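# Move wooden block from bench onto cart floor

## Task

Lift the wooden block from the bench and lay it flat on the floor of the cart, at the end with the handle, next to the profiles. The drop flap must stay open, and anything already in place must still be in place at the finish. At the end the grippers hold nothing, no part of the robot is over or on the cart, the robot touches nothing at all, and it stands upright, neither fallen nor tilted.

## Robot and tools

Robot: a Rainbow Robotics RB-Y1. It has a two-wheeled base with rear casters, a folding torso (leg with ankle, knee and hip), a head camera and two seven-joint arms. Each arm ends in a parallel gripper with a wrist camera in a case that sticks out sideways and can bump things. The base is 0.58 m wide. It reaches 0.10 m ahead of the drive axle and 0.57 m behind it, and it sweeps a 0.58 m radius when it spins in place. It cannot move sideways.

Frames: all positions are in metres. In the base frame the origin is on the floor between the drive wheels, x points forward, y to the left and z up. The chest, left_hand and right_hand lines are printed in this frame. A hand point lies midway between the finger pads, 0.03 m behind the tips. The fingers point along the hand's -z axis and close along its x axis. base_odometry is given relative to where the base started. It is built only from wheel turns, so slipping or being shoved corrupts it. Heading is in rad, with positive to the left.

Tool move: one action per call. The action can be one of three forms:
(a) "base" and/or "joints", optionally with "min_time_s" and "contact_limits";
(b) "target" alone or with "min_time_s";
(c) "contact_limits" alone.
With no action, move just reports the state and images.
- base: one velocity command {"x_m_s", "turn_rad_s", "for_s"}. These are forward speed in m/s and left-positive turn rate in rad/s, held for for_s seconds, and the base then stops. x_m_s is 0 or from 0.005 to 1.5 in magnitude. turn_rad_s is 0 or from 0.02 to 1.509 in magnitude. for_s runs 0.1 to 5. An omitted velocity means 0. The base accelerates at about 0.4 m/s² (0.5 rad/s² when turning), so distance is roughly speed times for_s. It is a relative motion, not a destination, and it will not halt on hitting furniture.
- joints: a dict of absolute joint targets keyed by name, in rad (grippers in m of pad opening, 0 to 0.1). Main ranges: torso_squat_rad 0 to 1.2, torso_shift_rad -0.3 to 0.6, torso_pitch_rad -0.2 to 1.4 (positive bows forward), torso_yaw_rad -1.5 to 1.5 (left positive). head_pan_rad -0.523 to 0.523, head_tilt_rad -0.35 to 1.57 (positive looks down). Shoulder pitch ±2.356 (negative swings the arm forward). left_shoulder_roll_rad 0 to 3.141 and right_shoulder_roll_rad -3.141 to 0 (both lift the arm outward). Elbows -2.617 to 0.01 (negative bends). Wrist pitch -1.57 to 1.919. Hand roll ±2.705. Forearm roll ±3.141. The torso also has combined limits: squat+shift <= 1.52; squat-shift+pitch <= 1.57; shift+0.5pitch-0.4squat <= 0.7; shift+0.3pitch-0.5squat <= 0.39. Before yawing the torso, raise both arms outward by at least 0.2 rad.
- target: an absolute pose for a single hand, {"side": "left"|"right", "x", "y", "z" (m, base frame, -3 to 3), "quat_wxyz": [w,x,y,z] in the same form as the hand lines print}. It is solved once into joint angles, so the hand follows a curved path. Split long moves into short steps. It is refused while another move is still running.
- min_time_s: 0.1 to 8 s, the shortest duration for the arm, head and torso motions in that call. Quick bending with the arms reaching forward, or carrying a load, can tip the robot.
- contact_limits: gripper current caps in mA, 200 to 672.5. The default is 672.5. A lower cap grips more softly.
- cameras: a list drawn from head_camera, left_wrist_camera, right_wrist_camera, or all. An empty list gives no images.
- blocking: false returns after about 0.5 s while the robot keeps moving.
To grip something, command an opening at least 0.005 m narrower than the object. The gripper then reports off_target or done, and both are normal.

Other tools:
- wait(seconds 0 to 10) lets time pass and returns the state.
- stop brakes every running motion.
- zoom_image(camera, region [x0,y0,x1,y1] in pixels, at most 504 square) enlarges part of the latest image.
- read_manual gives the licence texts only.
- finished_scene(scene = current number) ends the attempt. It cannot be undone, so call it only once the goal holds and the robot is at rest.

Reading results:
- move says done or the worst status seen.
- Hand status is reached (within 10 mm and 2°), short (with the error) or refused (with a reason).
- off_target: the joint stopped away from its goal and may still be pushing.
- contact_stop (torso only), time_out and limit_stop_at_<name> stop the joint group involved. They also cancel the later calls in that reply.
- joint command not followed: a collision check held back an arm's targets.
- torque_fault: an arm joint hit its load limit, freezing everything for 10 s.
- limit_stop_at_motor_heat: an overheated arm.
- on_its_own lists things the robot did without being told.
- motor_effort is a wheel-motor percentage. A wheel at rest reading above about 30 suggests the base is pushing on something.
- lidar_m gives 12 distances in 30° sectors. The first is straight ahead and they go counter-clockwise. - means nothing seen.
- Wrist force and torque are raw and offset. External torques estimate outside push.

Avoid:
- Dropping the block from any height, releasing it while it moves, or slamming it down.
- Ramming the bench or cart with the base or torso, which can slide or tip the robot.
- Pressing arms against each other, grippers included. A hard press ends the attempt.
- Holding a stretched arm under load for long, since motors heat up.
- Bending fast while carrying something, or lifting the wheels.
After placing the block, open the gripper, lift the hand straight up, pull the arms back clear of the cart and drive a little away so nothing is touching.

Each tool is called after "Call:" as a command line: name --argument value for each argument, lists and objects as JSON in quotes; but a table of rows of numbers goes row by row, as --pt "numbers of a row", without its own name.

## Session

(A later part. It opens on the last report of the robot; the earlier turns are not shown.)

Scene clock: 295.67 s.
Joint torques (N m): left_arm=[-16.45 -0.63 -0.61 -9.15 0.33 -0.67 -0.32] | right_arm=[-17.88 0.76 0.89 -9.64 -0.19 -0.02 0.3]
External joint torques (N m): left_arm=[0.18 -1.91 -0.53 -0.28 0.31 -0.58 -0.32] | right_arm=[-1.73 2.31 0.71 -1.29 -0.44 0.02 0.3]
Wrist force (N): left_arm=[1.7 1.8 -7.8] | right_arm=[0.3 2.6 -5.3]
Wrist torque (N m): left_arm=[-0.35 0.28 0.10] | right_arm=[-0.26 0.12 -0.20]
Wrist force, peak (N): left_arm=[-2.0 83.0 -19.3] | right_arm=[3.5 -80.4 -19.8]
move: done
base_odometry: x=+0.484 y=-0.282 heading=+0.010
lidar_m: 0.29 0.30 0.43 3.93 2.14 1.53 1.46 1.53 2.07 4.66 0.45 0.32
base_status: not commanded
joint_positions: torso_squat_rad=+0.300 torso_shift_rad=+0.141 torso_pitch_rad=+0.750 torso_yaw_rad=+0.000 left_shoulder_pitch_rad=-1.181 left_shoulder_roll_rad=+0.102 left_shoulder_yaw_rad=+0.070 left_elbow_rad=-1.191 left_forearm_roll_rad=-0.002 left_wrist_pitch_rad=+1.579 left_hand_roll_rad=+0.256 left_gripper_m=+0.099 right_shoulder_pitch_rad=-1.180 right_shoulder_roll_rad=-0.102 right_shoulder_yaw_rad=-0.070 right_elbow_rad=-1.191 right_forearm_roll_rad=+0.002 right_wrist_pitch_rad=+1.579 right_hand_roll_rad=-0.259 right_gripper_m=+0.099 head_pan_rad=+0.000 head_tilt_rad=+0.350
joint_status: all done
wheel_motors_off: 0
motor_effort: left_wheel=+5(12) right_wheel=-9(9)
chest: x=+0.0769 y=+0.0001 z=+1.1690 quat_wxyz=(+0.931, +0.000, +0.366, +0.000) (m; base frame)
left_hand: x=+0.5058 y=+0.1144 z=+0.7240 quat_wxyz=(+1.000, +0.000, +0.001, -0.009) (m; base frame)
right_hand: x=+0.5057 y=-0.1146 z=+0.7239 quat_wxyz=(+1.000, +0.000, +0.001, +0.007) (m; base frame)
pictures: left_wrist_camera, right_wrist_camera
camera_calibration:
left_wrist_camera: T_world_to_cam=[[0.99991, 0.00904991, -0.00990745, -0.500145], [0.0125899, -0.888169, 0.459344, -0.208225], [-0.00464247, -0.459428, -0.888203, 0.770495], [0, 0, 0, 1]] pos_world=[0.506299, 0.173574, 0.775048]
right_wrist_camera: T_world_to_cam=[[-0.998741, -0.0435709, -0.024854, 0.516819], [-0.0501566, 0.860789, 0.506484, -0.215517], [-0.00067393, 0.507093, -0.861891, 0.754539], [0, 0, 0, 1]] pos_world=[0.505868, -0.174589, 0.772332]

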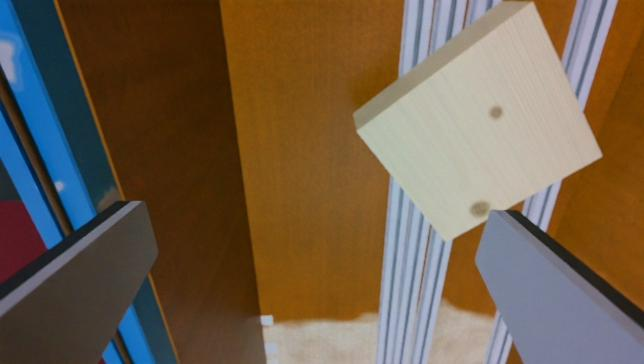

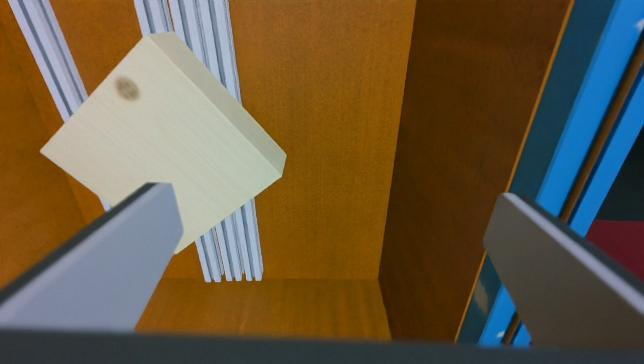

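Call:
move --joints '{"left_shoulder_pitch_rad": -1.208, "left_shoulder_roll_rad": 0.621, "left_shoulder_yaw_rad": -0.276, "left_elbow_rad": -1.683, "left_forearm_roll_rad": 0.649, "left_wrist_pitch_rad": 1.9, "left_hand_roll_rad": 0.67, "right_shoulder_pitch_rad": -1.208, "right_shoulder_roll_rad": -0.621, "right_shoulder_yaw_rad": 0.276, "right_elbow_rad": -1.683, "right_forearm_roll_rad": -0.649, "right_wrist_pitch_rad": 1.9, "right_hand_roll_rad": -0.67, "torso_squat_rad": 0.1, "torso_shift_rad": 0.1, "head_tilt_rad": 0.5}' --min_time_s 1.5 --cameras '["all"]'

Call:
zoom_image --camera "head_camera" --region '[250, 100, 700, 400]'

Scene clock: 299.97 s.
Joint torques (N m): left_arm=[-15.76 5.73 5.79 -7.26 0.03 -0.19 0.06] | right_arm=[-17.6 -8.25 -4.66 -7.57 0.16 0.16 -0.17]
External joint torques (N m): left_arm=[0.61 -0.96 -0.19 -0.17 0.01 -0.07 0.06] | right_arm=[-1.58 -1.14 0.97 -0.84 -0.07 0.22 -0.17]
Wrist force (N): left_arm=[1.2 1.6 -7.8] | right_arm=[0.5 2.3 -4.9]
Wrist torque (N m): left_arm=[-0.33 0.25 0.02] | right_arm=[-0.24 0.17 -0.02]
Wrist force, peak (N): left_arm=[0.9 1.9 -8.6] | right_arm=[-0.2 2.5 -6.0]
move: done
base_odometry: x=+0.484 y=-0.282 heading=+0.010
lidar_m: 0.28 0.32 0.43 3.95 2.15 1.54 1.47 1.54 2.06 4.67 0.44 0.32
base_status: not commanded
joint_positions: torso_squat_rad=+0.100 torso_shift_rad=+0.100 torso_pitch_rad=+0.750 torso_yaw_rad=+0.000 left_shoulder_pitch_rad=-1.208 left_shoulder_roll_rad=+0.621 left_shoulder_yaw_rad=-0.276 left_elbow_rad=-1.683 left_forearm_roll_rad=+0.649 left_wrist_pitch_rad=+1.900 left_hand_roll_rad=+0.670 left_gripper_m=+0.099 right_shoulder_pitch_rad=-1.208 right_shoulder_roll_rad=-0.621 right_shoulder_yaw_rad=+0.276 right_elbow_rad=-1.683 right_forearm_roll_rad=-0.649 right_wrist_pitch_rad=+1.900 right_hand_roll_rad=-0.670 right_gripper_m=+0.099 head_pan_rad=+0.000 head_tilt_rad=+0.500
joint_status: all done
wheel_motors_off: 0
motor_effort: left_wheel=+4(5) right_wheel=-9(11)
chest: x=+0.0524 y=+0.0001 z=+1.1999 quat_wxyz=(+0.931, +0.000, +0.366, +0.000) (m; base frame)
left_hand: x=+0.4811 y=+0.1627 z=+0.8844 quat_wxyz=(+1.000, -0.006, -0.008, +0.000) (m; base frame)
right_hand: x=+0.4809 y=-0.1625 z=+0.8843 quat_wxyz=(+1.000, +0.006, -0.008, -0.001) (m; base frame)
pictures: head_camera, left_wrist_camera, right_wrist_camera
camera_calibration:
head_camera: T_world_to_cam=[[-0.017647, -0.999502, -0.0261766, 0.0375814], [-0.929191, 0.0260612, -0.368681, 0.732833], [0.369179, 0.017817, -0.929187, 1.10653], [0, 0, 0, 1]] pos_world=[0.273097, -0.00125082, 1.29934]
left_wrist_camera: T_world_to_cam=[[0.999588, 0.0278808, 0.00676547, -0.491959], [0.0214388, -0.882593, 0.469649, -0.253041], [0.0190654, -0.46931, -0.882827, 0.920427], [0, 0, 0, 1]] pos_world=[0.479633, 0.22235, 0.934747]
right_wrist_camera: T_world_to_cam=[[-0.998742, -0.0276053, -0.0418609, 0.511581], [-0.0452652, 0.855519, 0.51579, -0.268283], [0.0215742, 0.517036, -0.855692, 0.902513], [0, 0, 0, 1]] pos_world=[0.479323, -0.222988, 0.932066]

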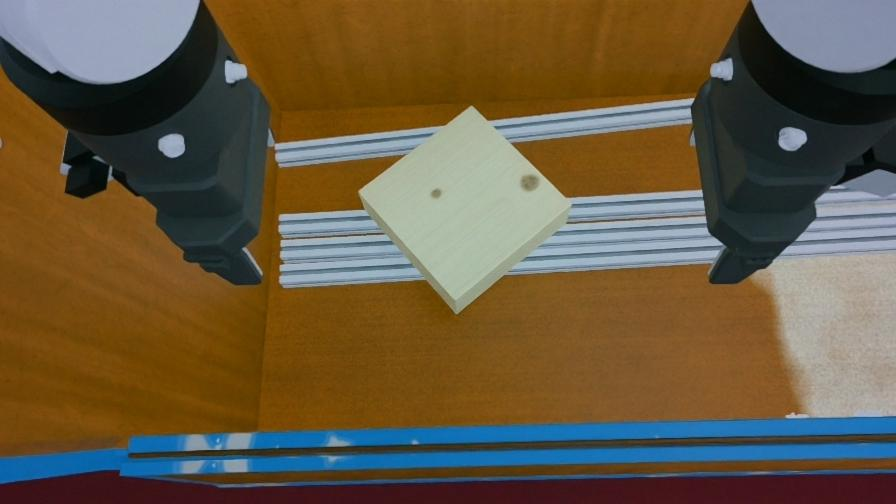

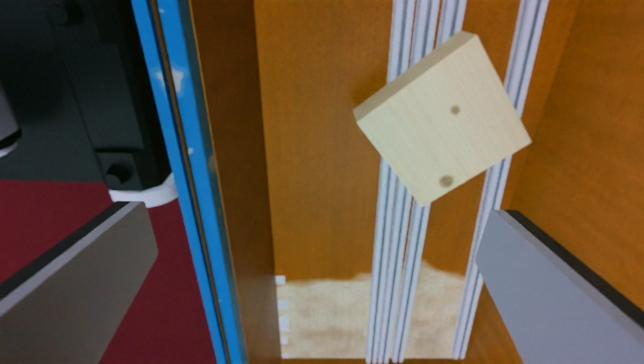

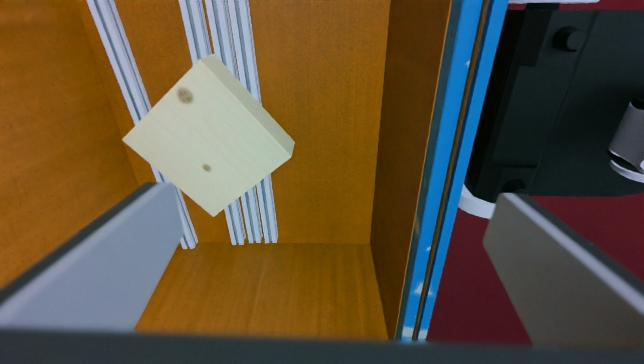

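Scaled by 1.120 from the camera's 896x504 image, which has a finer 1280x720 frame.

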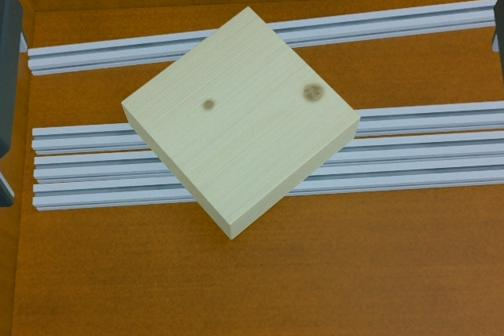

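Call:
move --joints '{"left_shoulder_pitch_rad": -1.75, "left_shoulder_roll_rad": 0.35, "left_shoulder_yaw_rad": 0.1, "left_elbow_rad": -1.5, "left_forearm_roll_rad": 0, "left_wrist_pitch_rad": 1.7, "left_hand_roll_rad": 0, "right_shoulder_pitch_rad": -1.55, "right_shoulder_roll_rad": -0.3, "right_shoulder_yaw_rad": -0.1, "right_elbow_rad": -1.5, "right_forearm_roll_rad": 0, "right_wrist_pitch_rad": 1.7, "right_hand_roll_rad": 0, "right_gripper_m": 0.0}' --min_time_s 2

Call:
move --base '{"x_m_s": 0.05, "for_s": 1.1}'

Call:
move --joints '{"torso_squat_rad": 0.8, "torso_shift_rad": 0.35, "torso_pitch_rad": 0.95, "head_tilt_rad": 0.2}' --min_time_s 4 --cameras '["all"]'

Scene clock: 316.83 s.
Joint torques (N m): left_arm=[-21.84 4.07 3.18 -6.52 -0.52 -1.91 -0.26] | right_arm=[-23.23 -3.76 -3.1 -8.4 0.64 -1.04 0.07]
External joint torques (N m): left_arm=[1.2 -2.09 1.59 1.25 -0.19 -0.45 -0.23] | right_arm=[-1.93 1.99 -2.01 -0.26 0.17 0.03 0.04]
Motor temperatures (°C): left_arm=[33 29 32 37 39 33 37] | right_arm=[36 33 32 32 40 36 34]
Wrist force (N): left_arm=[-3.6 0.7 -5.7] | right_arm=[-3.1 3.6 -4.3]
Wrist torque (N m): left_arm=[-0.31 -0.02 0.23] | right_arm=[-0.36 -0.07 -0.26]
Wrist force, peak (N): left_arm=[0.8 1.7 -8.9] | right_arm=[-3.0 3.6 -5.2]
move: done
base_odometry: x=+0.484 y=-0.282 heading=+0.010
lidar_m: 0.30 0.32 0.43 3.92 2.14 1.54 1.46 1.53 2.07 4.67 0.44 0.32
base_status: not commanded
joint_positions: torso_squat_rad=+0.100 torso_shift_rad=+0.100 torso_pitch_rad=+0.750 torso_yaw_rad=+0.000 left_shoulder_pitch_rad=-1.750 left_shoulder_roll_rad=+0.350 left_shoulder_yaw_rad=+0.100 left_elbow_rad=-1.500 left_forearm_roll_rad=+0.000 left_wrist_pitch_rad=+1.700 left_hand_roll_rad=+0.000 left_gripper_m=+0.099 right_shoulder_pitch_rad=-1.550 right_shoulder_roll_rad=-0.300 right_shoulder_yaw_rad=-0.100 right_elbow_rad=-1.500 right_forearm_roll_rad=+0.000 right_wrist_pitch_rad=+1.700 right_hand_roll_rad=+0.000 right_gripper_m=+0.000 head_pan_rad=+0.000 head_tilt_rad=+0.500
joint_status: all done
wheel_motors_off: 0
motor_effort: left_wheel=+4(6) right_wheel=-10(11)
chest: x=+0.0524 y=+0.0001 z=+1.1999 quat_wxyz=(+0.931, +0.000, +0.366, +0.000) (m; base frame)
left_hand: x=+0.6908 y=+0.1295 z=+1.1520 quat_wxyz=(+0.914, +0.043, -0.385, -0.117) (m; base frame)
right_hand: x=+0.6578 y=-0.1399 z=+1.0335 quat_wxyz=(+0.949, -0.042, -0.288, +0.119) (m; base frame)
pictures: none

Scene clock: 318.53 s.
Joint torques (N m): left_arm=[-21.4 4.37 3.25 -7.02 -0.55 -1.88 -0.22] | right_arm=[-22.79 -3.96 -2.98 -8.77 0.6 -1.2 -0.06]
External joint torques (N m): left_arm=[1.64 -1.8 1.66 0.75 -0.22 -0.42 -0.18] | right_arm=[-1.49 1.79 -1.88 -0.63 0.14 -0.12 -0.09]
Wrist force (N): left_arm=[-4.0 0.3 -6.2] | right_arm=[-2.9 3.4 -4.9]
Wrist torque (N m): left_arm=[-0.25 -0.08 0.17] | right_arm=[-0.33 -0.04 -0.23]
Wrist force, peak (N): left_arm=[-4.0 1.0 -6.6] | right_arm=[-3.1 3.5 -5.1]
move: done
base_odometry: x=+0.539 y=-0.281 heading=+0.009
lidar_m: 0.24 0.25 0.35 1.62 2.23 1.59 1.52 1.58 2.14 4.44 0.36 0.27
base_status: done (sent for 1.1 of 1.1 s)
joint_positions: torso_squat_rad=+0.100 torso_shift_rad=+0.100 torso_pitch_rad=+0.750 torso_yaw_rad=+0.000 left_shoulder_pitch_rad=-1.750 left_shoulder_roll_rad=+0.350 left_shoulder_yaw_rad=+0.100 left_elbow_rad=-1.500 left_forearm_roll_rad=+0.000 left_wrist_pitch_rad=+1.700 left_hand_roll_rad=+0.000 left_gripper_m=+0.099 right_shoulder_pitch_rad=-1.550 right_shoulder_roll_rad=-0.300 right_shoulder_yaw_rad=-0.100 right_elbow_rad=-1.500 right_forearm_roll_rad=+0.000 right_wrist_pitch_rad=+1.700 right_hand_roll_rad=+0.000 right_gripper_m=+0.000 head_pan_rad=+0.000 head_tilt_rad=+0.500
joint_status: not commanded
wheel_motors_off: 0
motor_effort: left_wheel=-7(24) right_wheel=+7(29)
chest: x=+0.0524 y=+0.0001 z=+1.1999 quat_wxyz=(+0.931, +0.000, +0.366, +0.000) (m; base frame)
left_hand: x=+0.6909 y=+0.1295 z=+1.1520 quat_wxyz=(+0.914, +0.043, -0.385, -0.117) (m; base frame)
right_hand: x=+0.6579 y=-0.1398 z=+1.0335 quat_wxyz=(+0.949, -0.042, -0.288, +0.119) (m; base frame)
pictures: none

Scene clock: 322.83 s.
Joint torques (N m): left_arm=[-20.46 3.79 2.81 -7.95 -0.36 -1.47 -0.16] | right_arm=[-20.69 -3.21 -2.48 -8.97 0.64 -0.74 0.3]
External joint torques (N m): left_arm=[1.55 -1.42 1.61 0.65 -0.11 -0.29 -0.13] | right_arm=[-1.38 1.44 -1.73 -0.39 0.23 0.01 0.29]
Wrist force (N): left_arm=[-2.4 0.6 -6.4] | right_arm=[-1.7 2.5 -5.3]
Wrist torque (N m): left_arm=[-0.23 -0.02 0.21] | right_arm=[-0.21 0.02 -0.25]
Wrist force, peak (N): left_arm=[-3.9 0.5 -7.0] | right_arm=[-1.8 3.5 -5.6]
move: done
base_odometry: x=+0.539 y=-0.281 heading=+0.009
lidar_m: 0.24 0.26 0.35 1.61 2.23 1.60 1.52 1.59 2.13 4.45 0.37 0.26
base_status: not commanded
joint_positions: torso_squat_rad=+0.800 torso_shift_rad=+0.350 torso_pitch_rad=+0.950 torso_yaw_rad=+0.000 left_shoulder_pitch_rad=-1.750 left_shoulder_roll_rad=+0.350 left_shoulder_yaw_rad=+0.100 left_elbow_rad=-1.500 left_forearm_roll_rad=+0.000 left_wrist_pitch_rad=+1.700 left_hand_roll_rad=+0.000 left_gripper_m=+0.099 right_shoulder_pitch_rad=-1.550 right_shoulder_roll_rad=-0.300 right_shoulder_yaw_rad=-0.100 right_elbow_rad=-1.500 right_forearm_roll_rad=+0.000 right_wrist_pitch_rad=+1.700 right_hand_roll_rad=+0.000 right_gripper_m=+0.000 head_pan_rad=+0.000 head_tilt_rad=+0.200
joint_status: all done
wheel_motors_off: 0
motor_effort: left_wheel=-6(8) right_wheel=+7(11)
chest: x=+0.1909 y=+0.0001 z=+0.9186 quat_wxyz=(+0.889, +0.000, +0.457, +0.000) (m; base frame)
left_hand: x=+0.8071 y=+0.1294 z=+0.7448 quat_wxyz=(+0.948, +0.031, -0.292, -0.121) (m; base frame)
right_hand: x=+0.7512 y=-0.1398 z=+0.6352 quat_wxyz=(+0.973, -0.030, -0.192, +0.122) (m; base frame)
pictures: head_camera, left_wrist_camera, right_wrist_camera
camera_calibration:
head_camera: T_world_to_cam=[[-0.0149467, -0.999502, -0.0278074, 0.0328755], [-0.887783, 0.0260606, -0.459523, 0.844307], [0.460019, 0.0178186, -0.88773, 0.679453], [0, 0, 0, 1]] pos_world=[0.437492, -0.00125082, 0.992063]
left_wrist_camera: T_world_to_cam=[[0.810457, -0.222259, 0.541997, -1.02959], [-0.423174, -0.861916, 0.279329, 0.274146], [0.405073, -0.455743, -0.7926, 0.394855], [0, 0, 0, 1]] pos_world=[0.790501, 0.187408, 0.794418]
right_wrist_camera: T_world_to_cam=[[-0.879243, -0.277747, -0.387026, 0.866267], [-0.422427, 0.830125, 0.363933, 0.229305], [0.220199, 0.483476, -0.847209, 0.512571], [0, 0, 0, 1]] pos_world=[0.745656, -0.197565, 0.686071]

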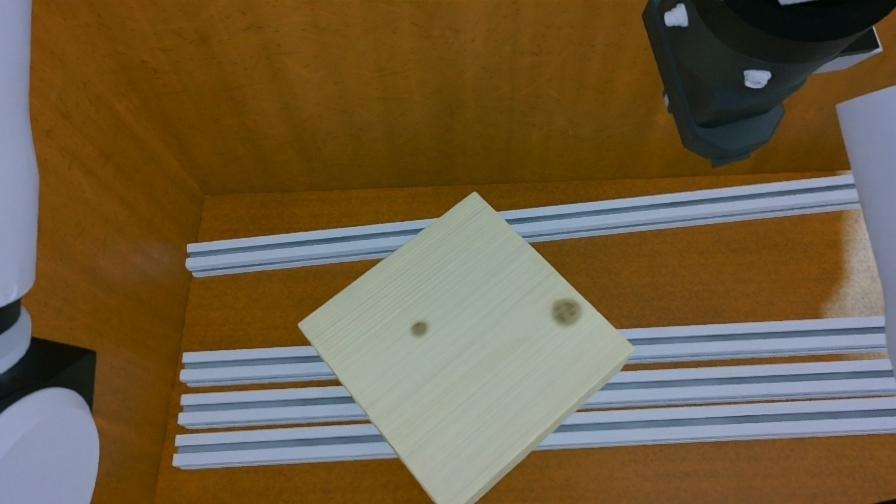

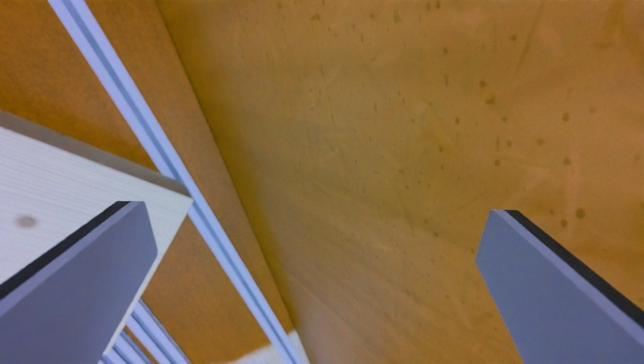

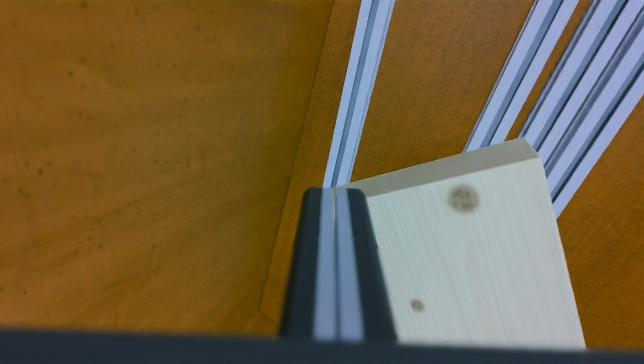

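Call:
move --joints '{"torso_squat_rad": 0.95, "torso_shift_rad": 0.48, "torso_pitch_rad": 1.0, "head_tilt_rad": 0.1}' --min_time_s 2.5

Call:
move --target '{"side": "right", "x": 0.74, "y": -0.2, "z": 0.47, "quat_wxyz": [0.995, 0, -0.0998, 0]}' --min_time_s 2 --cameras '["all"]'

Scene clock: 333.73 s.
Joint torques (N m): left_arm=[-20.37 3.39 2.57 -8.09 -0.38 -1.48 -0.21] | right_arm=[-19.81 -2.72 -2.42 -9.14 0.57 -0.63 0.1]
External joint torques (N m): left_arm=[1.25 -1.54 1.46 0.66 -0.16 -0.38 -0.18] | right_arm=[-1.12 1.64 -1.76 -0.5 0.18 0.04 0.09]
Wrist force (N): left_arm=[-2.9 1.0 -6.9] | right_arm=[-1.4 3.8 -4.8]
Wrist torque (N m): left_arm=[-0.30 -0.04 0.15] | right_arm=[-0.39 0.02 -0.26]
Wrist force, peak (N): left_arm=[-3.2 0.7 -7.6] | right_arm=[-1.7 3.6 -5.7]
move: done
base_odometry: x=+0.539 y=-0.281 heading=+0.009
lidar_m: 0.24 0.24 0.36 1.62 2.23 1.59 1.51 1.60 2.15 4.42 0.36 0.26
base_status: not commanded
joint_positions: torso_squat_rad=+0.950 torso_shift_rad=+0.480 torso_pitch_rad=+1.000 torso_yaw_rad=+0.000 left_shoulder_pitch_rad=-1.750 left_shoulder_roll_rad=+0.350 left_shoulder_yaw_rad=+0.100 left_elbow_rad=-1.500 left_forearm_roll_rad=+0.000 left_wrist_pitch_rad=+1.700 left_hand_roll_rad=+0.000 left_gripper_m=+0.099 right_shoulder_pitch_rad=-1.550 right_shoulder_roll_rad=-0.300 right_shoulder_yaw_rad=-0.100 right_elbow_rad=-1.500 right_forearm_roll_rad=+0.000 right_wrist_pitch_rad=+1.700 right_hand_roll_rad=+0.000 right_gripper_m=+0.000 head_pan_rad=+0.000 head_tilt_rad=+0.100
joint_status: all done
wheel_motors_off: 0
motor_effort: left_wheel=-5(7) right_wheel=+6(8)
chest: x=+0.2204 y=+0.0000 z=+0.8089 quat_wxyz=(+0.878, +0.000, +0.479, +0.000) (m; base frame)
left_hand: x=+0.8271 y=+0.1294 z=+0.6045 quat_wxyz=(+0.955, +0.028, -0.268, -0.122) (m; base frame)
right_hand: x=+0.7658 y=-0.1399 z=+0.4979 quat_wxyz=(+0.978, -0.027, -0.167, +0.123) (m; base frame)
pictures: none

Scene clock: 336.07 s.
Joint torques (N m): left_arm=[-20.05 3.54 2.84 -8.11 -0.37 -1.55 -0.27] | right_arm=[-16.67 -7.85 -2.2 -8.46 -0.11 -0.25 -0.28]
External joint torques (N m): left_arm=[1.56 -1.39 1.74 0.64 -0.15 -0.45 -0.25] | right_arm=[0.87 -1.53 -1.8 0.09 -0.37 0.18 -0.29]
Wrist force (N): left_arm=[-2.2 1.4 -7.2] | right_arm=[-1.1 2.3 -5.0]
Wrist torque (N m): left_arm=[-0.37 0.08 0.21] | right_arm=[-0.28 0.05 -0.05]
Wrist force, peak (N): left_arm=[-2.6 1.3 -7.5] | right_arm=[-1.3 3.4 -6.0]
move: done
base_odometry: x=+0.539 y=-0.281 heading=+0.009
lidar_m: 0.24 0.25 0.35 1.62 2.22 1.61 1.52 1.60 2.13 4.45 0.37 0.26
base_status: not commanded
joint_positions: torso_squat_rad=+0.950 torso_shift_rad=+0.480 torso_pitch_rad=+1.000 torso_yaw_rad=+0.000 left_shoulder_pitch_rad=-1.750 left_shoulder_roll_rad=+0.350 left_shoulder_yaw_rad=+0.100 left_elbow_rad=-1.500 left_forearm_roll_rad=+0.000 left_wrist_pitch_rad=+1.700 left_hand_roll_rad=+0.000 left_gripper_m=+0.099 right_shoulder_pitch_rad=-1.498 right_shoulder_roll_rad=-0.343 right_shoulder_yaw_rad=-0.254 right_elbow_rad=-1.475 right_forearm_roll_rad=-0.047 right_wrist_pitch_rad=+1.771 right_hand_roll_rad=-0.093 right_gripper_m=+0.000 head_pan_rad=+0.000 head_tilt_rad=+0.100
joint_status: all done
wheel_motors_off: 0
motor_effort: left_wheel=-6(7) right_wheel=+7(9)
chest: x=+0.2204 y=+0.0000 z=+0.8089 quat_wxyz=(+0.878, +0.000, +0.479, +0.000) (m; base frame)
left_hand: x=+0.8271 y=+0.1294 z=+0.6045 quat_wxyz=(+0.955, +0.028, -0.268, -0.122) (m; base frame)
right_hand: x=+0.7400 y=-0.1995 z=+0.4702 quat_wxyz=(+0.995, +0.000, -0.100, +0.000) (m; base frame)
right_hand_status: reached (checked arc, planned for 2.0 s): 0 mm and 0.1 deg off.
pictures: head_camera, left_wrist_camera, right_wrist_camera
camera_calibration:
head_camera: T_world_to_cam=[[-0.0135369, -0.999501, -0.0285231, 0.0301676], [-0.863659, 0.0260628, -0.503402, 0.849936], [0.503895, 0.0178197, -0.863581, 0.519177], [0, 0, 0, 1]] pos_world=[0.472853, -0.00125082, 0.877072]
left_wrist_camera: T_world_to_cam=[[0.836489, -0.222264, 0.500883, -0.966417], [-0.408727, -0.861898, 0.300124, 0.297233], [0.365004, -0.455775, -0.811814, 0.320385], [0, 0, 0, 1]] pos_world=[0.812943, 0.187408, 0.654949]
right_wrist_camera: T_world_to_cam=[[-0.973924, -0.0295432, -0.224943, 0.819381], [-0.139067, 0.861117, 0.489018, 0.0719194], [0.179255, 0.507548, -0.842771, 0.437037], [0, 0, 0, 1]] pos_world=[0.729676, -0.259541, 0.517466]

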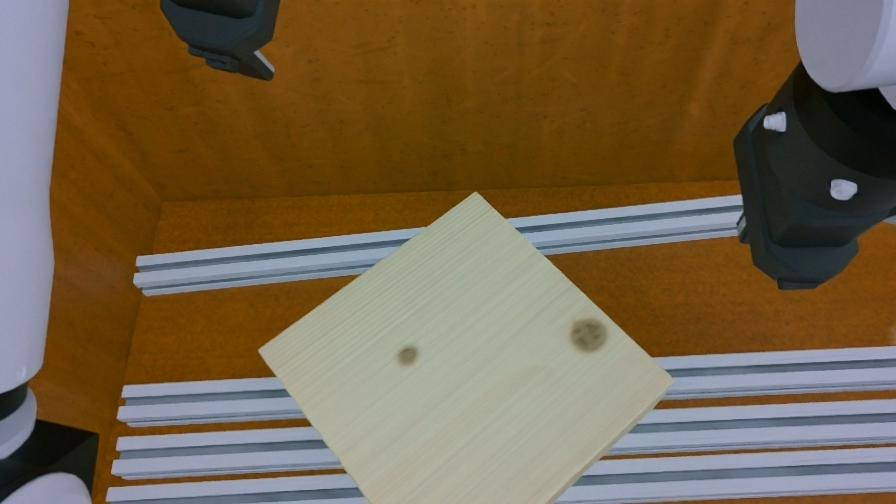

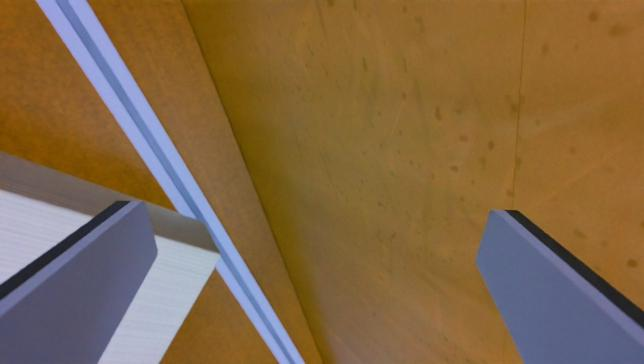

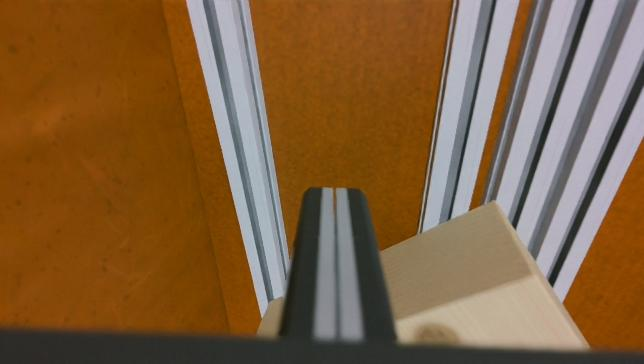

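Call:
move --target '{"side": "right", "x": 0.74, "y": -0.135, "z": 0.42, "quat_wxyz": [0.995, 0, -0.0998, 0]}' --min_time_s 1.5

Call:
move --target '{"side": "right", "x": 0.74, "y": -0.135, "z": 0.36, "quat_wxyz": [0.995, 0, -0.0998, 0]}' --min_time_s 1.5 --cameras '["head_camera", "right_wrist_camera"]'

Scene clock: 341.33 s.
Joint torques (N m): left_arm=[-20.14 3.41 2.71 -8.13 -0.38 -1.4 -0.27] | right_arm=[-20.26 -1.64 0.72 -8.67 0.47 -0.64 -0.21]
External joint torques (N m): left_arm=[1.48 -1.52 1.6 0.62 -0.16 -0.29 -0.25] | right_arm=[-1.95 2.07 0.62 0.12 0.15 -0.23 -0.22]
Wrist force (N): left_arm=[-3.0 0.2 -7.5] | right_arm=[-0.7 3.0 -5.2]
Wrist torque (N m): left_arm=[-0.21 -0.03 0.19] | right_arm=[-0.32 0.07 -0.01]
Wrist force, peak (N): left_arm=[-3.0 0.2 -7.5] | right_arm=[-0.9 3.0 -6.1]
move: done
base_odometry: x=+0.539 y=-0.281 heading=+0.009
lidar_m: 0.24 0.26 0.35 1.63 2.22 1.60 1.51 1.60 2.14 4.44 0.37 0.26
base_status: not commanded
joint_positions: torso_squat_rad=+0.950 torso_shift_rad=+0.480 torso_pitch_rad=+1.000 torso_yaw_rad=+0.000 left_shoulder_pitch_rad=-1.750 left_shoulder_roll_rad=+0.350 left_shoulder_yaw_rad=+0.100 left_elbow_rad=-1.500 left_forearm_roll_rad=+0.000 left_wrist_pitch_rad=+1.700 left_hand_roll_rad=+0.000 left_gripper_m=+0.099 right_shoulder_pitch_rad=-1.521 right_shoulder_roll_rad=-0.239 right_shoulder_yaw_rad=-0.154 right_elbow_rad=-1.284 right_forearm_roll_rad=+0.027 right_wrist_pitch_rad=+1.582 right_hand_roll_rad=-0.212 right_gripper_m=+0.000 head_pan_rad=+0.000 head_tilt_rad=+0.100
joint_status: all done
wheel_motors_off: 0
motor_effort: left_wheel=-6(6) right_wheel=+5(8)
chest: x=+0.2204 y=+0.0000 z=+0.8089 quat_wxyz=(+0.878, +0.000, +0.479, +0.000) (m; base frame)
left_hand: x=+0.8271 y=+0.1294 z=+0.6045 quat_wxyz=(+0.955, +0.028, -0.268, -0.122) (m; base frame)
right_hand: x=+0.7397 y=-0.1354 z=+0.4200 quat_wxyz=(+0.995, +0.000, -0.100, +0.000) (m; base frame)
right_hand_status: reached (checked arc, planned for 1.5 s): 0 mm and 0.0 deg off.
pictures: none

Scene clock: 343.17 s.
Joint torques (N m): left_arm=[-20.12 3.48 2.59 -8.26 -0.42 -1.41 -0.26] | right_arm=[-5.1 -0.83 1.4 1.92 0.28 -6.11 -0.9]
External joint torques (N m): left_arm=[1.52 -1.46 1.48 0.48 -0.19 -0.31 -0.23] | right_arm=[13.33 2.93 1.29 10.61 -0.05 -5.68 -0.91]
Wrist force (N): left_arm=[-2.7 0.4 -6.4] | right_arm=[-8.3 -6.7 61.6]
Wrist torque (N m): left_arm=[-0.24 -0.04 0.17] | right_arm=[0.97 3.90 0.60]
Wrist force, peak (N): left_arm=[-2.6 0.9 -7.5] | right_arm=[-9.3 -7.0 65.4]
move: done
base_odometry: x=+0.539 y=-0.281 heading=+0.009
lidar_m: 0.24 0.26 0.34 1.60 2.23 1.59 1.52 1.59 2.13 4.45 0.36 0.26
base_status: not commanded
joint_positions: torso_squat_rad=+0.950 torso_shift_rad=+0.479 torso_pitch_rad=+0.997 torso_yaw_rad=+0.000 left_shoulder_pitch_rad=-1.750 left_shoulder_roll_rad=+0.350 left_shoulder_yaw_rad=+0.100 left_elbow_rad=-1.500 left_forearm_roll_rad=+0.000 left_wrist_pitch_rad=+1.700 left_hand_roll_rad=+0.000 left_gripper_m=+0.099 right_shoulder_pitch_rad=-1.533 right_shoulder_roll_rad=-0.240 right_shoulder_yaw_rad=-0.152 right_elbow_rad=-1.041 right_forearm_roll_rad=+0.027 right_wrist_pitch_rad=+1.345 right_hand_roll_rad=-0.222 right_gripper_m=+0.000 head_pan_rad=+0.000 head_tilt_rad=+0.100
joint_status: all done
wheel_motors_off: 0
motor_effort: left_wheel=-6(7) right_wheel=+14(17)
chest: x=+0.2194 y=+0.0001 z=+0.8097 quat_wxyz=(+0.878, +0.000, +0.478, +0.000) (m; base frame)
left_hand: x=+0.8267 y=+0.1293 z=+0.6070 quat_wxyz=(+0.955, +0.028, -0.270, -0.122) (m; base frame)
right_hand: x=+0.7421 y=-0.1349 z=+0.3648 quat_wxyz=(+0.995, +0.000, -0.104, +0.000) (m; base frame)
right_hand_status: reached (checked arc, planned for 1.5 s): 5 mm and 0.5 deg off.
pictures: head_camera, right_wrist_camera
camera_calibration:
head_camera: T_world_to_cam=[[-0.0136536, -0.999509, -0.0282097, 0.0299745], [-0.862232, 0.026055, -0.505843, 0.851119], [0.50633, 0.0174167, -0.862164, 0.518675], [0, 0, 0, 1]] pos_world=[0.471651, -0.00124983, 0.878561]
right_wrist_camera: T_world_to_cam=[[-0.97223, -0.0287181, -0.232259, 0.801106], [-0.14211, 0.860962, 0.488415, 0.0705096], [0.18594, 0.507858, -0.841134, 0.309608], [0, 0, 0, 1]] pos_world=[0.731311, -0.194937, 0.412048]

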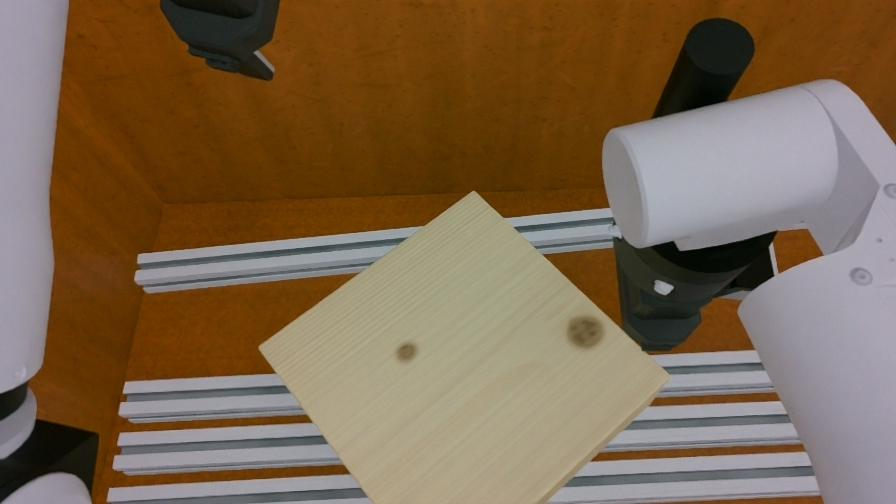

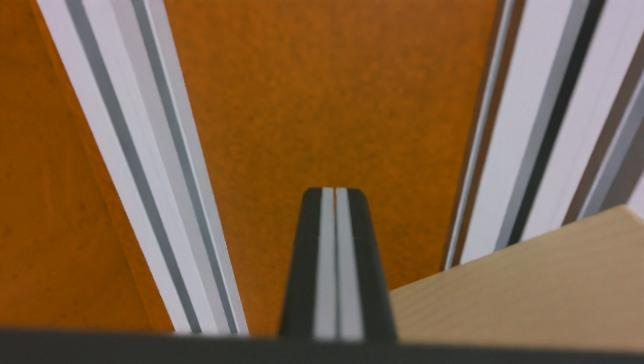

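Call:
move --target '{"side": "right", "x": 0.74, "y": -0.135, "z": 0.38, "quat_wxyz": [0.995, 0, -0.0998, 0]}' --min_time_s 0.8

Call:
move --target '{"side": "right", "x": 0.69, "y": -0.13, "z": 0.38, "quat_wxyz": [0.995, 0, -0.0998, 0]}' --min_time_s 1.5 --cameras '["head_camera", "right_wrist_camera"]'

Scene clock: 346.47 s.
Joint torques (N m): left_arm=[-20.14 3.5 2.62 -8.13 -0.42 -1.48 -0.18] | right_arm=[-17.19 -1.66 -0.64 -9.88 0.14 -0.31 0.12]
External joint torques (N m): left_arm=[1.48 -1.43 1.51 0.62 -0.19 -0.38 -0.16] | right_arm=[1.13 2.05 -0.75 -1.13 -0.19 0.1 0.11]
Wrist force (N): left_arm=[-2.8 0.3 -6.8] | right_arm=[-0.5 3.1 -4.7]
Wrist torque (N m): left_arm=[-0.25 -0.03 0.19] | right_arm=[-0.32 0.05 -0.24]
Wrist force, peak (N): left_arm=[-2.6 0.1 -7.7] | right_arm=[-7.9 -7.0 62.3]
move: done
base_odometry: x=+0.539 y=-0.281 heading=+0.009
lidar_m: 0.24 0.26 0.34 1.62 2.23 1.59 1.52 1.59 2.14 4.44 0.36 0.26
base_status: not commanded
joint_positions: torso_squat_rad=+0.950 torso_shift_rad=+0.480 torso_pitch_rad=+1.000 torso_yaw_rad=+0.000 left_shoulder_pitch_rad=-1.750 left_shoulder_roll_rad=+0.350 left_shoulder_yaw_rad=+0.100 left_elbow_rad=-1.500 left_forearm_roll_rad=+0.000 left_wrist_pitch_rad=+1.700 left_hand_roll_rad=+0.000 left_gripper_m=+0.099 right_shoulder_pitch_rad=-1.525 right_shoulder_roll_rad=-0.238 right_shoulder_yaw_rad=-0.153 right_elbow_rad=-1.116 right_forearm_roll_rad=+0.026 right_wrist_pitch_rad=+1.419 right_hand_roll_rad=-0.218 right_gripper_m=+0.000 head_pan_rad=+0.000 head_tilt_rad=+0.100
joint_status: all done
wheel_motors_off: 0
motor_effort: left_wheel=-5(6) right_wheel=+7(16)
chest: x=+0.2203 y=+0.0001 z=+0.8089 quat_wxyz=(+0.878, +0.000, +0.479, +0.000) (m; base frame)
left_hand: x=+0.8271 y=+0.1294 z=+0.6047 quat_wxyz=(+0.955, +0.028, -0.268, -0.122) (m; base frame)
right_hand: x=+0.7400 y=-0.1350 z=+0.3780 quat_wxyz=(+0.995, +0.000, -0.099, +0.000) (m; base frame)
right_hand_status: reached (checked arc, planned for 0.8 s): 2 mm and 0.1 deg off.
pictures: none

Scene clock: 348.30 s.
Joint torques (N m): left_arm=[-20.24 3.68 2.06 -8.09 -0.34 -1.39 -0.27] | right_arm=[-14.12 1.07 1.4 -9.27 -0.16 0.26 -0.24]
External joint torques (N m): left_arm=[1.38 -1.26 0.95 0.66 -0.12 -0.29 -0.25] | right_arm=[1.25 3.2 1.16 -0.49 -0.49 0.65 -0.25]
Wrist force (N): left_arm=[-2.3 0.9 -6.8] | right_arm=[1.9 1.4 -5.6]
Wrist torque (N m): left_arm=[-0.31 0.04 0.15] | right_arm=[-0.35 0.04 -0.07]
Wrist force, peak (N): left_arm=[-2.6 1.5 -7.7] | right_arm=[3.1 0.8 -5.8]
move: done
base_odometry: x=+0.539 y=-0.281 heading=+0.009
lidar_m: 0.24 0.25 0.36 1.61 2.22 1.60 1.52 1.60 2.15 4.45 0.37 0.25
base_status: not commanded
joint_positions: torso_squat_rad=+0.950 torso_shift_rad=+0.480 torso_pitch_rad=+1.000 torso_yaw_rad=+0.000 left_shoulder_pitch_rad=-1.750 left_shoulder_roll_rad=+0.350 left_shoulder_yaw_rad=+0.100 left_elbow_rad=-1.500 left_forearm_roll_rad=+0.000 left_wrist_pitch_rad=+1.700 left_hand_roll_rad=+0.000 left_gripper_m=+0.099 right_shoulder_pitch_rad=-1.337 right_shoulder_roll_rad=-0.181 right_shoulder_yaw_rad=-0.113 right_elbow_rad=-1.419 right_forearm_roll_rad=+0.055 right_wrist_pitch_rad=+1.540 right_hand_roll_rad=-0.238 right_gripper_m=+0.000 head_pan_rad=+0.000 head_tilt_rad=+0.100
joint_status: all done
wheel_motors_off: 0
motor_effort: left_wheel=-5(7) right_wheel=+7(9)
chest: x=+0.2203 y=+0.0001 z=+0.8089 quat_wxyz=(+0.878, +0.000, +0.479, +0.000) (m; base frame)
left_hand: x=+0.8271 y=+0.1294 z=+0.6046 quat_wxyz=(+0.955, +0.028, -0.268, -0.122) (m; base frame)
right_hand: x=+0.6903 y=-0.1303 z=+0.3803 quat_wxyz=(+0.995, -0.001, -0.095, -0.001) (m; base frame)
right_hand_status: reached (checked arc, planned for 1.5 s): 1 mm and 0.6 deg off.
pictures: head_camera, right_wrist_camera
camera_calibration:
head_camera: T_world_to_cam=[[-0.0134939, -0.999506, -0.0283856, 0.030028], [-0.86357, 0.0259596, -0.503559, 0.849996], [0.504048, 0.017718, -0.863494, 0.519164], [0, 0, 0, 1]] pos_world=[0.472753, -0.00125087, 0.877171]
right_wrist_camera: T_world_to_cam=[[-0.976313, -0.0277835, -0.21457, 0.750738], [-0.132018, 0.862205, 0.489054, 0.0444955], [0.171415, 0.505797, -0.84545, 0.341318], [0, 0, 0, 1]] pos_world=[0.680322, -0.190144, 0.427893]

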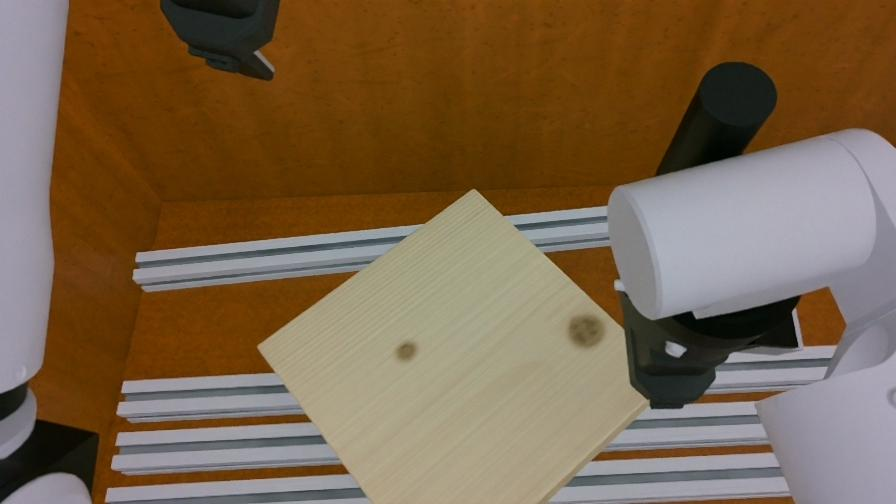

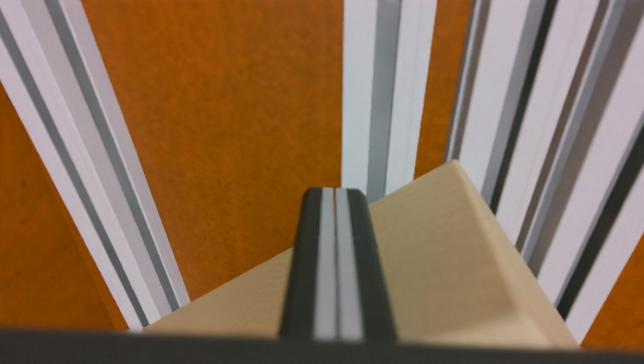

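Call:
move --target '{"side": "right", "x": 0.63, "y": -0.125, "z": 0.38, "quat_wxyz": [0.995, 0, -0.0998, 0]}' --min_time_s 2 --cameras '["head_camera", "right_wrist_camera"]'

Scene clock: 352.43 s.
Joint torques (N m): left_arm=[-33.82 20.65 11 -11.6 -7.99 -15.35 1.38] | right_arm=[9.32 4.34 4.91 -8.83 -0.32 0.03 -0.34]
External joint torques (N m): left_arm=[-12.23 15.8 9.91 -2.84 -7.77 -14.26 1.4] | right_arm=[21.16 4.62 4.36 -0.07 -0.65 0.44 -0.35]
Wrist force (N): left_arm=[-60.5 -26.1 27.8] | right_arm=[0.5 1.7 -4.2]
Wrist torque (N m): left_arm=[-0.86 -0.40 -0.97] | right_arm=[-0.28 0.02 -0.04]
Wrist force, peak (N): left_arm=[-109.2 -23.9 97.5] | right_arm=[9.7 -4.9 4.3]
move: done
base_odometry: x=+0.553 y=-0.281 heading=+0.047
lidar_m: 0.21 0.23 0.31 4.28 2.16 1.59 1.54 1.63 2.23 0.88 0.31 0.22
base_status: not commanded
joint_positions: torso_squat_rad=+0.950 torso_shift_rad=+0.480 torso_pitch_rad=+0.999 torso_yaw_rad=+0.000 left_shoulder_pitch_rad=-1.747 left_shoulder_roll_rad=+0.346 left_shoulder_yaw_rad=+0.098 left_elbow_rad=-1.499 left_forearm_roll_rad=+0.002 left_wrist_pitch_rad=+1.704 left_hand_roll_rad=+0.000 left_gripper_m=+0.099 right_shoulder_pitch_rad=-1.129 right_shoulder_roll_rad=-0.119 right_shoulder_yaw_rad=-0.050 right_elbow_rad=-1.699 right_forearm_roll_rad=+0.099 right_wrist_pitch_rad=+1.603 right_hand_roll_rad=-0.254 right_gripper_m=+0.000 head_pan_rad=+0.000 head_tilt_rad=+0.100
joint_status: all done
wheel_motors_off: 1
motor_effort: left_wheel=+0(22) right_wheel=+0(87)
chest: x=+0.2202 y=+0.0002 z=+0.8091 quat_wxyz=(+0.878, +0.000, +0.479, +0.000) (m; base frame)
left_hand: x=+0.8247 y=+0.1276 z=+0.6019 quat_wxyz=(+0.956, +0.027, -0.264, -0.124) (m; base frame)
right_hand: x=+0.6330 y=-0.1242 z=+0.3823 quat_wxyz=(+0.995, +0.000, -0.100, +0.000) (m; base frame)
right_hand_status: reached (checked arc, planned for 2.0 s): 4 mm and 0.1 deg off.
pictures: head_camera, right_wrist_camera
camera_calibration:
head_camera: T_world_to_cam=[[-0.0129465, -0.999515, -0.0283238, 0.0300188], [-0.863326, 0.0254647, -0.504004, 0.85024], [0.504481, 0.0179276, -0.863237, 0.519086], [0, 0, 0, 1]] pos_world=[0.472553, -0.000952876, 0.877469]
right_wrist_camera: T_world_to_cam=[[-0.974138, -0.028252, -0.224179, 0.697565], [-0.137675, 0.860924, 0.489751, 0.0339439], [0.179164, 0.507949, -0.842549, 0.343971], [0, 0, 0, 1]] pos_world=[0.62257, -0.184235, 0.429567]

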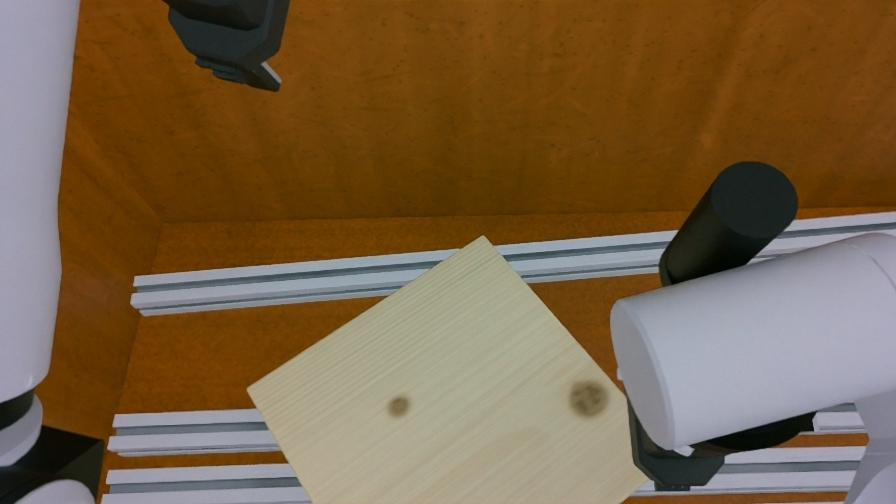

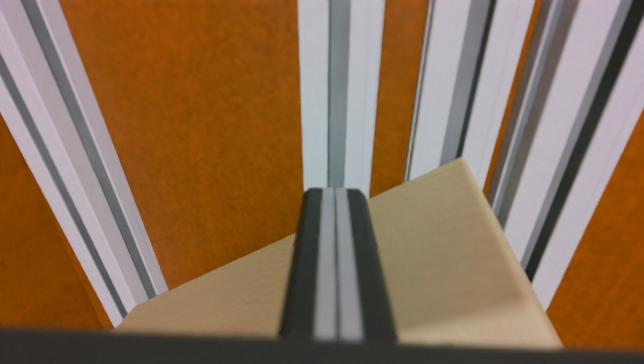

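Call:
move --joints '{"right_shoulder_pitch_rad": -1.337, "right_shoulder_roll_rad": -0.181, "right_shoulder_yaw_rad": -0.113, "right_elbow_rad": -1.419, "right_forearm_roll_rad": 0.055, "right_wrist_pitch_rad": 1.54, "right_hand_roll_rad": -0.238, "left_elbow_rad": -1.75, "left_wrist_pitch_rad": 1.85}' --min_time_s 1.5

Call:
wait --seconds 2

Call:
move --base '{"x_m_s": -0.05, "for_s": 0.5}' --cameras '["all"]'

Scene clock: 356.57 s.
Joint torques (N m): left_arm=[-19.42 3.59 2.97 -7.75 -0.43 -1.26 0.23] | right_arm=[-16.82 -3.19 -1.64 -8.71 -0.15 -0.43 0.39]
External joint torques (N m): left_arm=[1.08 -0.96 1.81 -0.15 -0.21 0 0.26] | right_arm=[-1.46 -1.07 -1.88 0.07 -0.47 -0.03 0.38]
Wrist force (N): left_arm=[-3.0 -1.9 -6.0] | right_arm=[-1.1 3.1 -5.2]
Wrist torque (N m): left_arm=[0.02 0.00 0.13] | right_arm=[-0.34 0.04 -0.22]
Wrist force, peak (N): left_arm=[-61.3 -26.7 29.4] | right_arm=[-0.8 3.3 -5.3]
move: done
base_odometry: x=+0.553 y=-0.281 heading=+0.047
lidar_m: 0.21 0.21 0.30 4.28 2.16 1.59 1.54 1.62 2.24 0.88 0.31 0.23
base_status: not commanded
joint_positions: torso_squat_rad=+0.950 torso_shift_rad=+0.480 torso_pitch_rad=+1.000 torso_yaw_rad=+0.000 left_shoulder_pitch_rad=-1.750 left_shoulder_roll_rad=+0.350 left_shoulder_yaw_rad=+0.100 left_elbow_rad=-1.750 left_forearm_roll_rad=+0.000 left_wrist_pitch_rad=+1.850 left_hand_roll_rad=+0.000 left_gripper_m=+0.099 right_shoulder_pitch_rad=-1.337 right_shoulder_roll_rad=-0.181 right_shoulder_yaw_rad=-0.113 right_elbow_rad=-1.419 right_forearm_roll_rad=+0.055 right_wrist_pitch_rad=+1.540 right_hand_roll_rad=-0.238 right_gripper_m=+0.000 head_pan_rad=+0.000 head_tilt_rad=+0.100
joint_status: all done
wheel_motors_off: 0 (was 1 since the last result)
motor_effort: left_wheel=-9(10) right_wheel=+14(14)
chest: x=+0.2203 y=+0.0001 z=+0.8089 quat_wxyz=(+0.878, +0.000, +0.479, +0.000) (m; base frame)
left_hand: x=+0.8053 y=+0.1266 z=+0.6673 quat_wxyz=(+0.941, +0.022, -0.316, -0.123) (m; base frame)
right_hand: x=+0.6900 y=-0.1301 z=+0.3801 quat_wxyz=(+0.996, -0.001, -0.095, -0.001) (m; base frame)
pictures: none

Scene clock: 358.57 s.
Joint torques (N m): left_arm=[-19.74 3.96 2.96 -7.75 -0.52 -1.16 0.2] | right_arm=[-16.59 -2.87 -2.01 -8.91 0 -0.29 0.15]
External joint torques (N m): left_arm=[0.75 -0.6 1.81 -0.15 -0.3 0.1 0.23] | right_arm=[-1.22 -0.75 -2.25 -0.13 -0.32 0.1 0.14]
Wrist force (N): left_arm=[-3.0 -1.4 -6.1] | right_arm=[-0.6 2.6 -4.8]
Wrist torque (N m): left_arm=[-0.04 -0.01 0.10] | right_arm=[-0.26 0.09 -0.25]
Wrist force, peak (N): left_arm=[-3.5 -1.8 -6.9] | right_arm=[-1.3 3.4 -5.3]
base_odometry: x=+0.553 y=-0.281 heading=+0.047
lidar_m: 0.21 0.22 0.31 4.28 2.16 1.58 1.53 1.63 2.24 0.87 0.32 0.23
base_status: not commanded
joint_positions: torso_squat_rad=+0.950 torso_shift_rad=+0.480 torso_pitch_rad=+1.000 torso_yaw_rad=+0.000 left_shoulder_pitch_rad=-1.750 left_shoulder_roll_rad=+0.350 left_shoulder_yaw_rad=+0.100 left_elbow_rad=-1.750 left_forearm_roll_rad=+0.000 left_wrist_pitch_rad=+1.850 left_hand_roll_rad=+0.000 left_gripper_m=+0.099 right_shoulder_pitch_rad=-1.337 right_shoulder_roll_rad=-0.181 right_shoulder_yaw_rad=-0.113 right_elbow_rad=-1.419 right_forearm_roll_rad=+0.055 right_wrist_pitch_rad=+1.540 right_hand_roll_rad=-0.238 right_gripper_m=+0.000 head_pan_rad=+0.000 head_tilt_rad=+0.100
joint_status: all done
wheel_motors_off: 0
motor_effort: left_wheel=-9(10) right_wheel=+12(14)
chest: x=+0.2203 y=+0.0001 z=+0.8089 quat_wxyz=(+0.878, +0.000, +0.479, +0.000) (m; base frame)
left_hand: x=+0.8053 y=+0.1266 z=+0.6673 quat_wxyz=(+0.941, +0.022, -0.316, -0.123) (m; base frame)
right_hand: x=+0.6900 y=-0.1301 z=+0.3801 quat_wxyz=(+0.996, -0.001, -0.095, -0.001) (m; base frame)
wait: 2.00 s; at rest by 0.27 s
pictures: none

Scene clock: 359.67 s.
Joint torques (N m): left_arm=[-19.34 3.58 2.46 -7.24 -0.47 -1.3 0.19] | right_arm=[-16.26 -3.05 -1.78 -9.12 0.05 -0.39 0.26]
External joint torques (N m): left_arm=[1.15 -0.97 1.31 0.36 -0.25 -0.04 0.22] | right_arm=[-0.89 -0.93 -2.03 -0.34 -0.27 0.01 0.25]
Wrist force (N): left_arm=[-2.5 -1.3 -6.3] | right_arm=[-0.7 2.9 -5.0]
Wrist torque (N m): left_arm=[-0.03 0.04 0.12] | right_arm=[-0.29 0.09 -0.22]
Wrist force, peak (N): left_arm=[-2.5 -1.3 -7.4] | right_arm=[-1.1 3.3 -5.2]
move: done
base_odometry: x=+0.528 y=-0.282 heading=+0.046
lidar_m: 0.24 0.25 0.35 4.35 2.13 1.56 1.51 1.60 2.19 3.94 0.35 0.25
base_status: done (sent for 0.5 of 0.5 s)
joint_positions: torso_squat_rad=+0.950 torso_shift_rad=+0.480 torso_pitch_rad=+1.000 torso_yaw_rad=+0.000 left_shoulder_pitch_rad=-1.750 left_shoulder_roll_rad=+0.350 left_shoulder_yaw_rad=+0.100 left_elbow_rad=-1.750 left_forearm_roll_rad=+0.000 left_wrist_pitch_rad=+1.850 left_hand_roll_rad=+0.000 left_gripper_m=+0.099 right_shoulder_pitch_rad=-1.337 right_shoulder_roll_rad=-0.181 right_shoulder_yaw_rad=-0.113 right_elbow_rad=-1.419 right_forearm_roll_rad=+0.055 right_wrist_pitch_rad=+1.540 right_hand_roll_rad=-0.238 right_gripper_m=+0.000 head_pan_rad=+0.000 head_tilt_rad=+0.100
joint_status: not commanded
wheel_motors_off: 0
motor_effort: left_wheel=-14(38) right_wheel=+12(27)
chest: x=+0.2204 y=+0.0001 z=+0.8089 quat_wxyz=(+0.878, +0.000, +0.479, +0.000) (m; base frame)
left_hand: x=+0.8053 y=+0.1266 z=+0.6672 quat_wxyz=(+0.941, +0.022, -0.316, -0.123) (m; base frame)
right_hand: x=+0.6900 y=-0.1302 z=+0.3800 quat_wxyz=(+0.996, -0.001, -0.094, -0.001) (m; base frame)
pictures: head_camera, left_wrist_camera, right_wrist_camera
camera_calibration:
head_camera: T_world_to_cam=[[-0.0134498, -0.999504, -0.0284742, 0.0300832], [-0.86366, 0.025963, -0.503406, 0.84994], [0.503896, 0.0178212, -0.86358, 0.519175], [0, 0, 0, 1]] pos_world=[0.472853, -0.00125112, 0.877072]
left_wrist_camera: T_world_to_cam=[[0.781294, -0.220212, 0.584026, -0.991488], [-0.447036, -0.850426, 0.277373, 0.311641], [0.43559, -0.47779, -0.762875, 0.291133], [0, 0, 0, 1]] pos_world=[0.787144, 0.18579, 0.714712]
right_wrist_camera: T_world_to_cam=[[-0.976504, -0.0277511, -0.213703, 0.750123], [-0.131514, 0.862331, 0.488967, 0.0442829], [0.170713, 0.505583, -0.84572, 0.341536], [0, 0, 0, 1]] pos_world=[0.680018, -0.190045, 0.427495]

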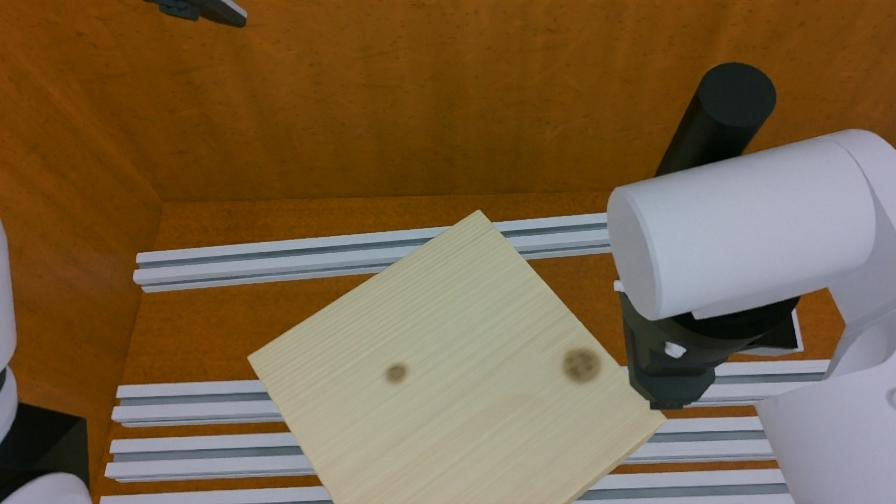

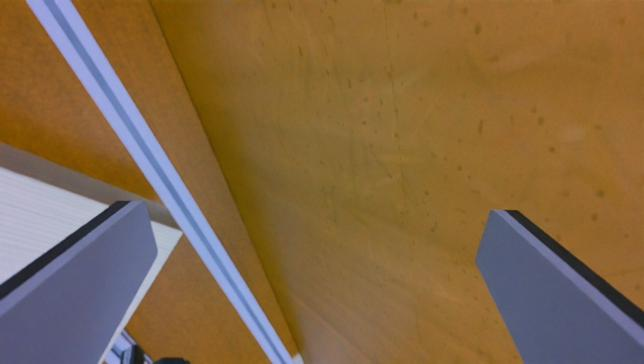

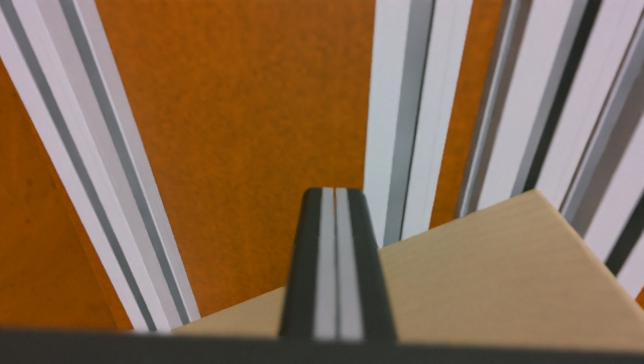

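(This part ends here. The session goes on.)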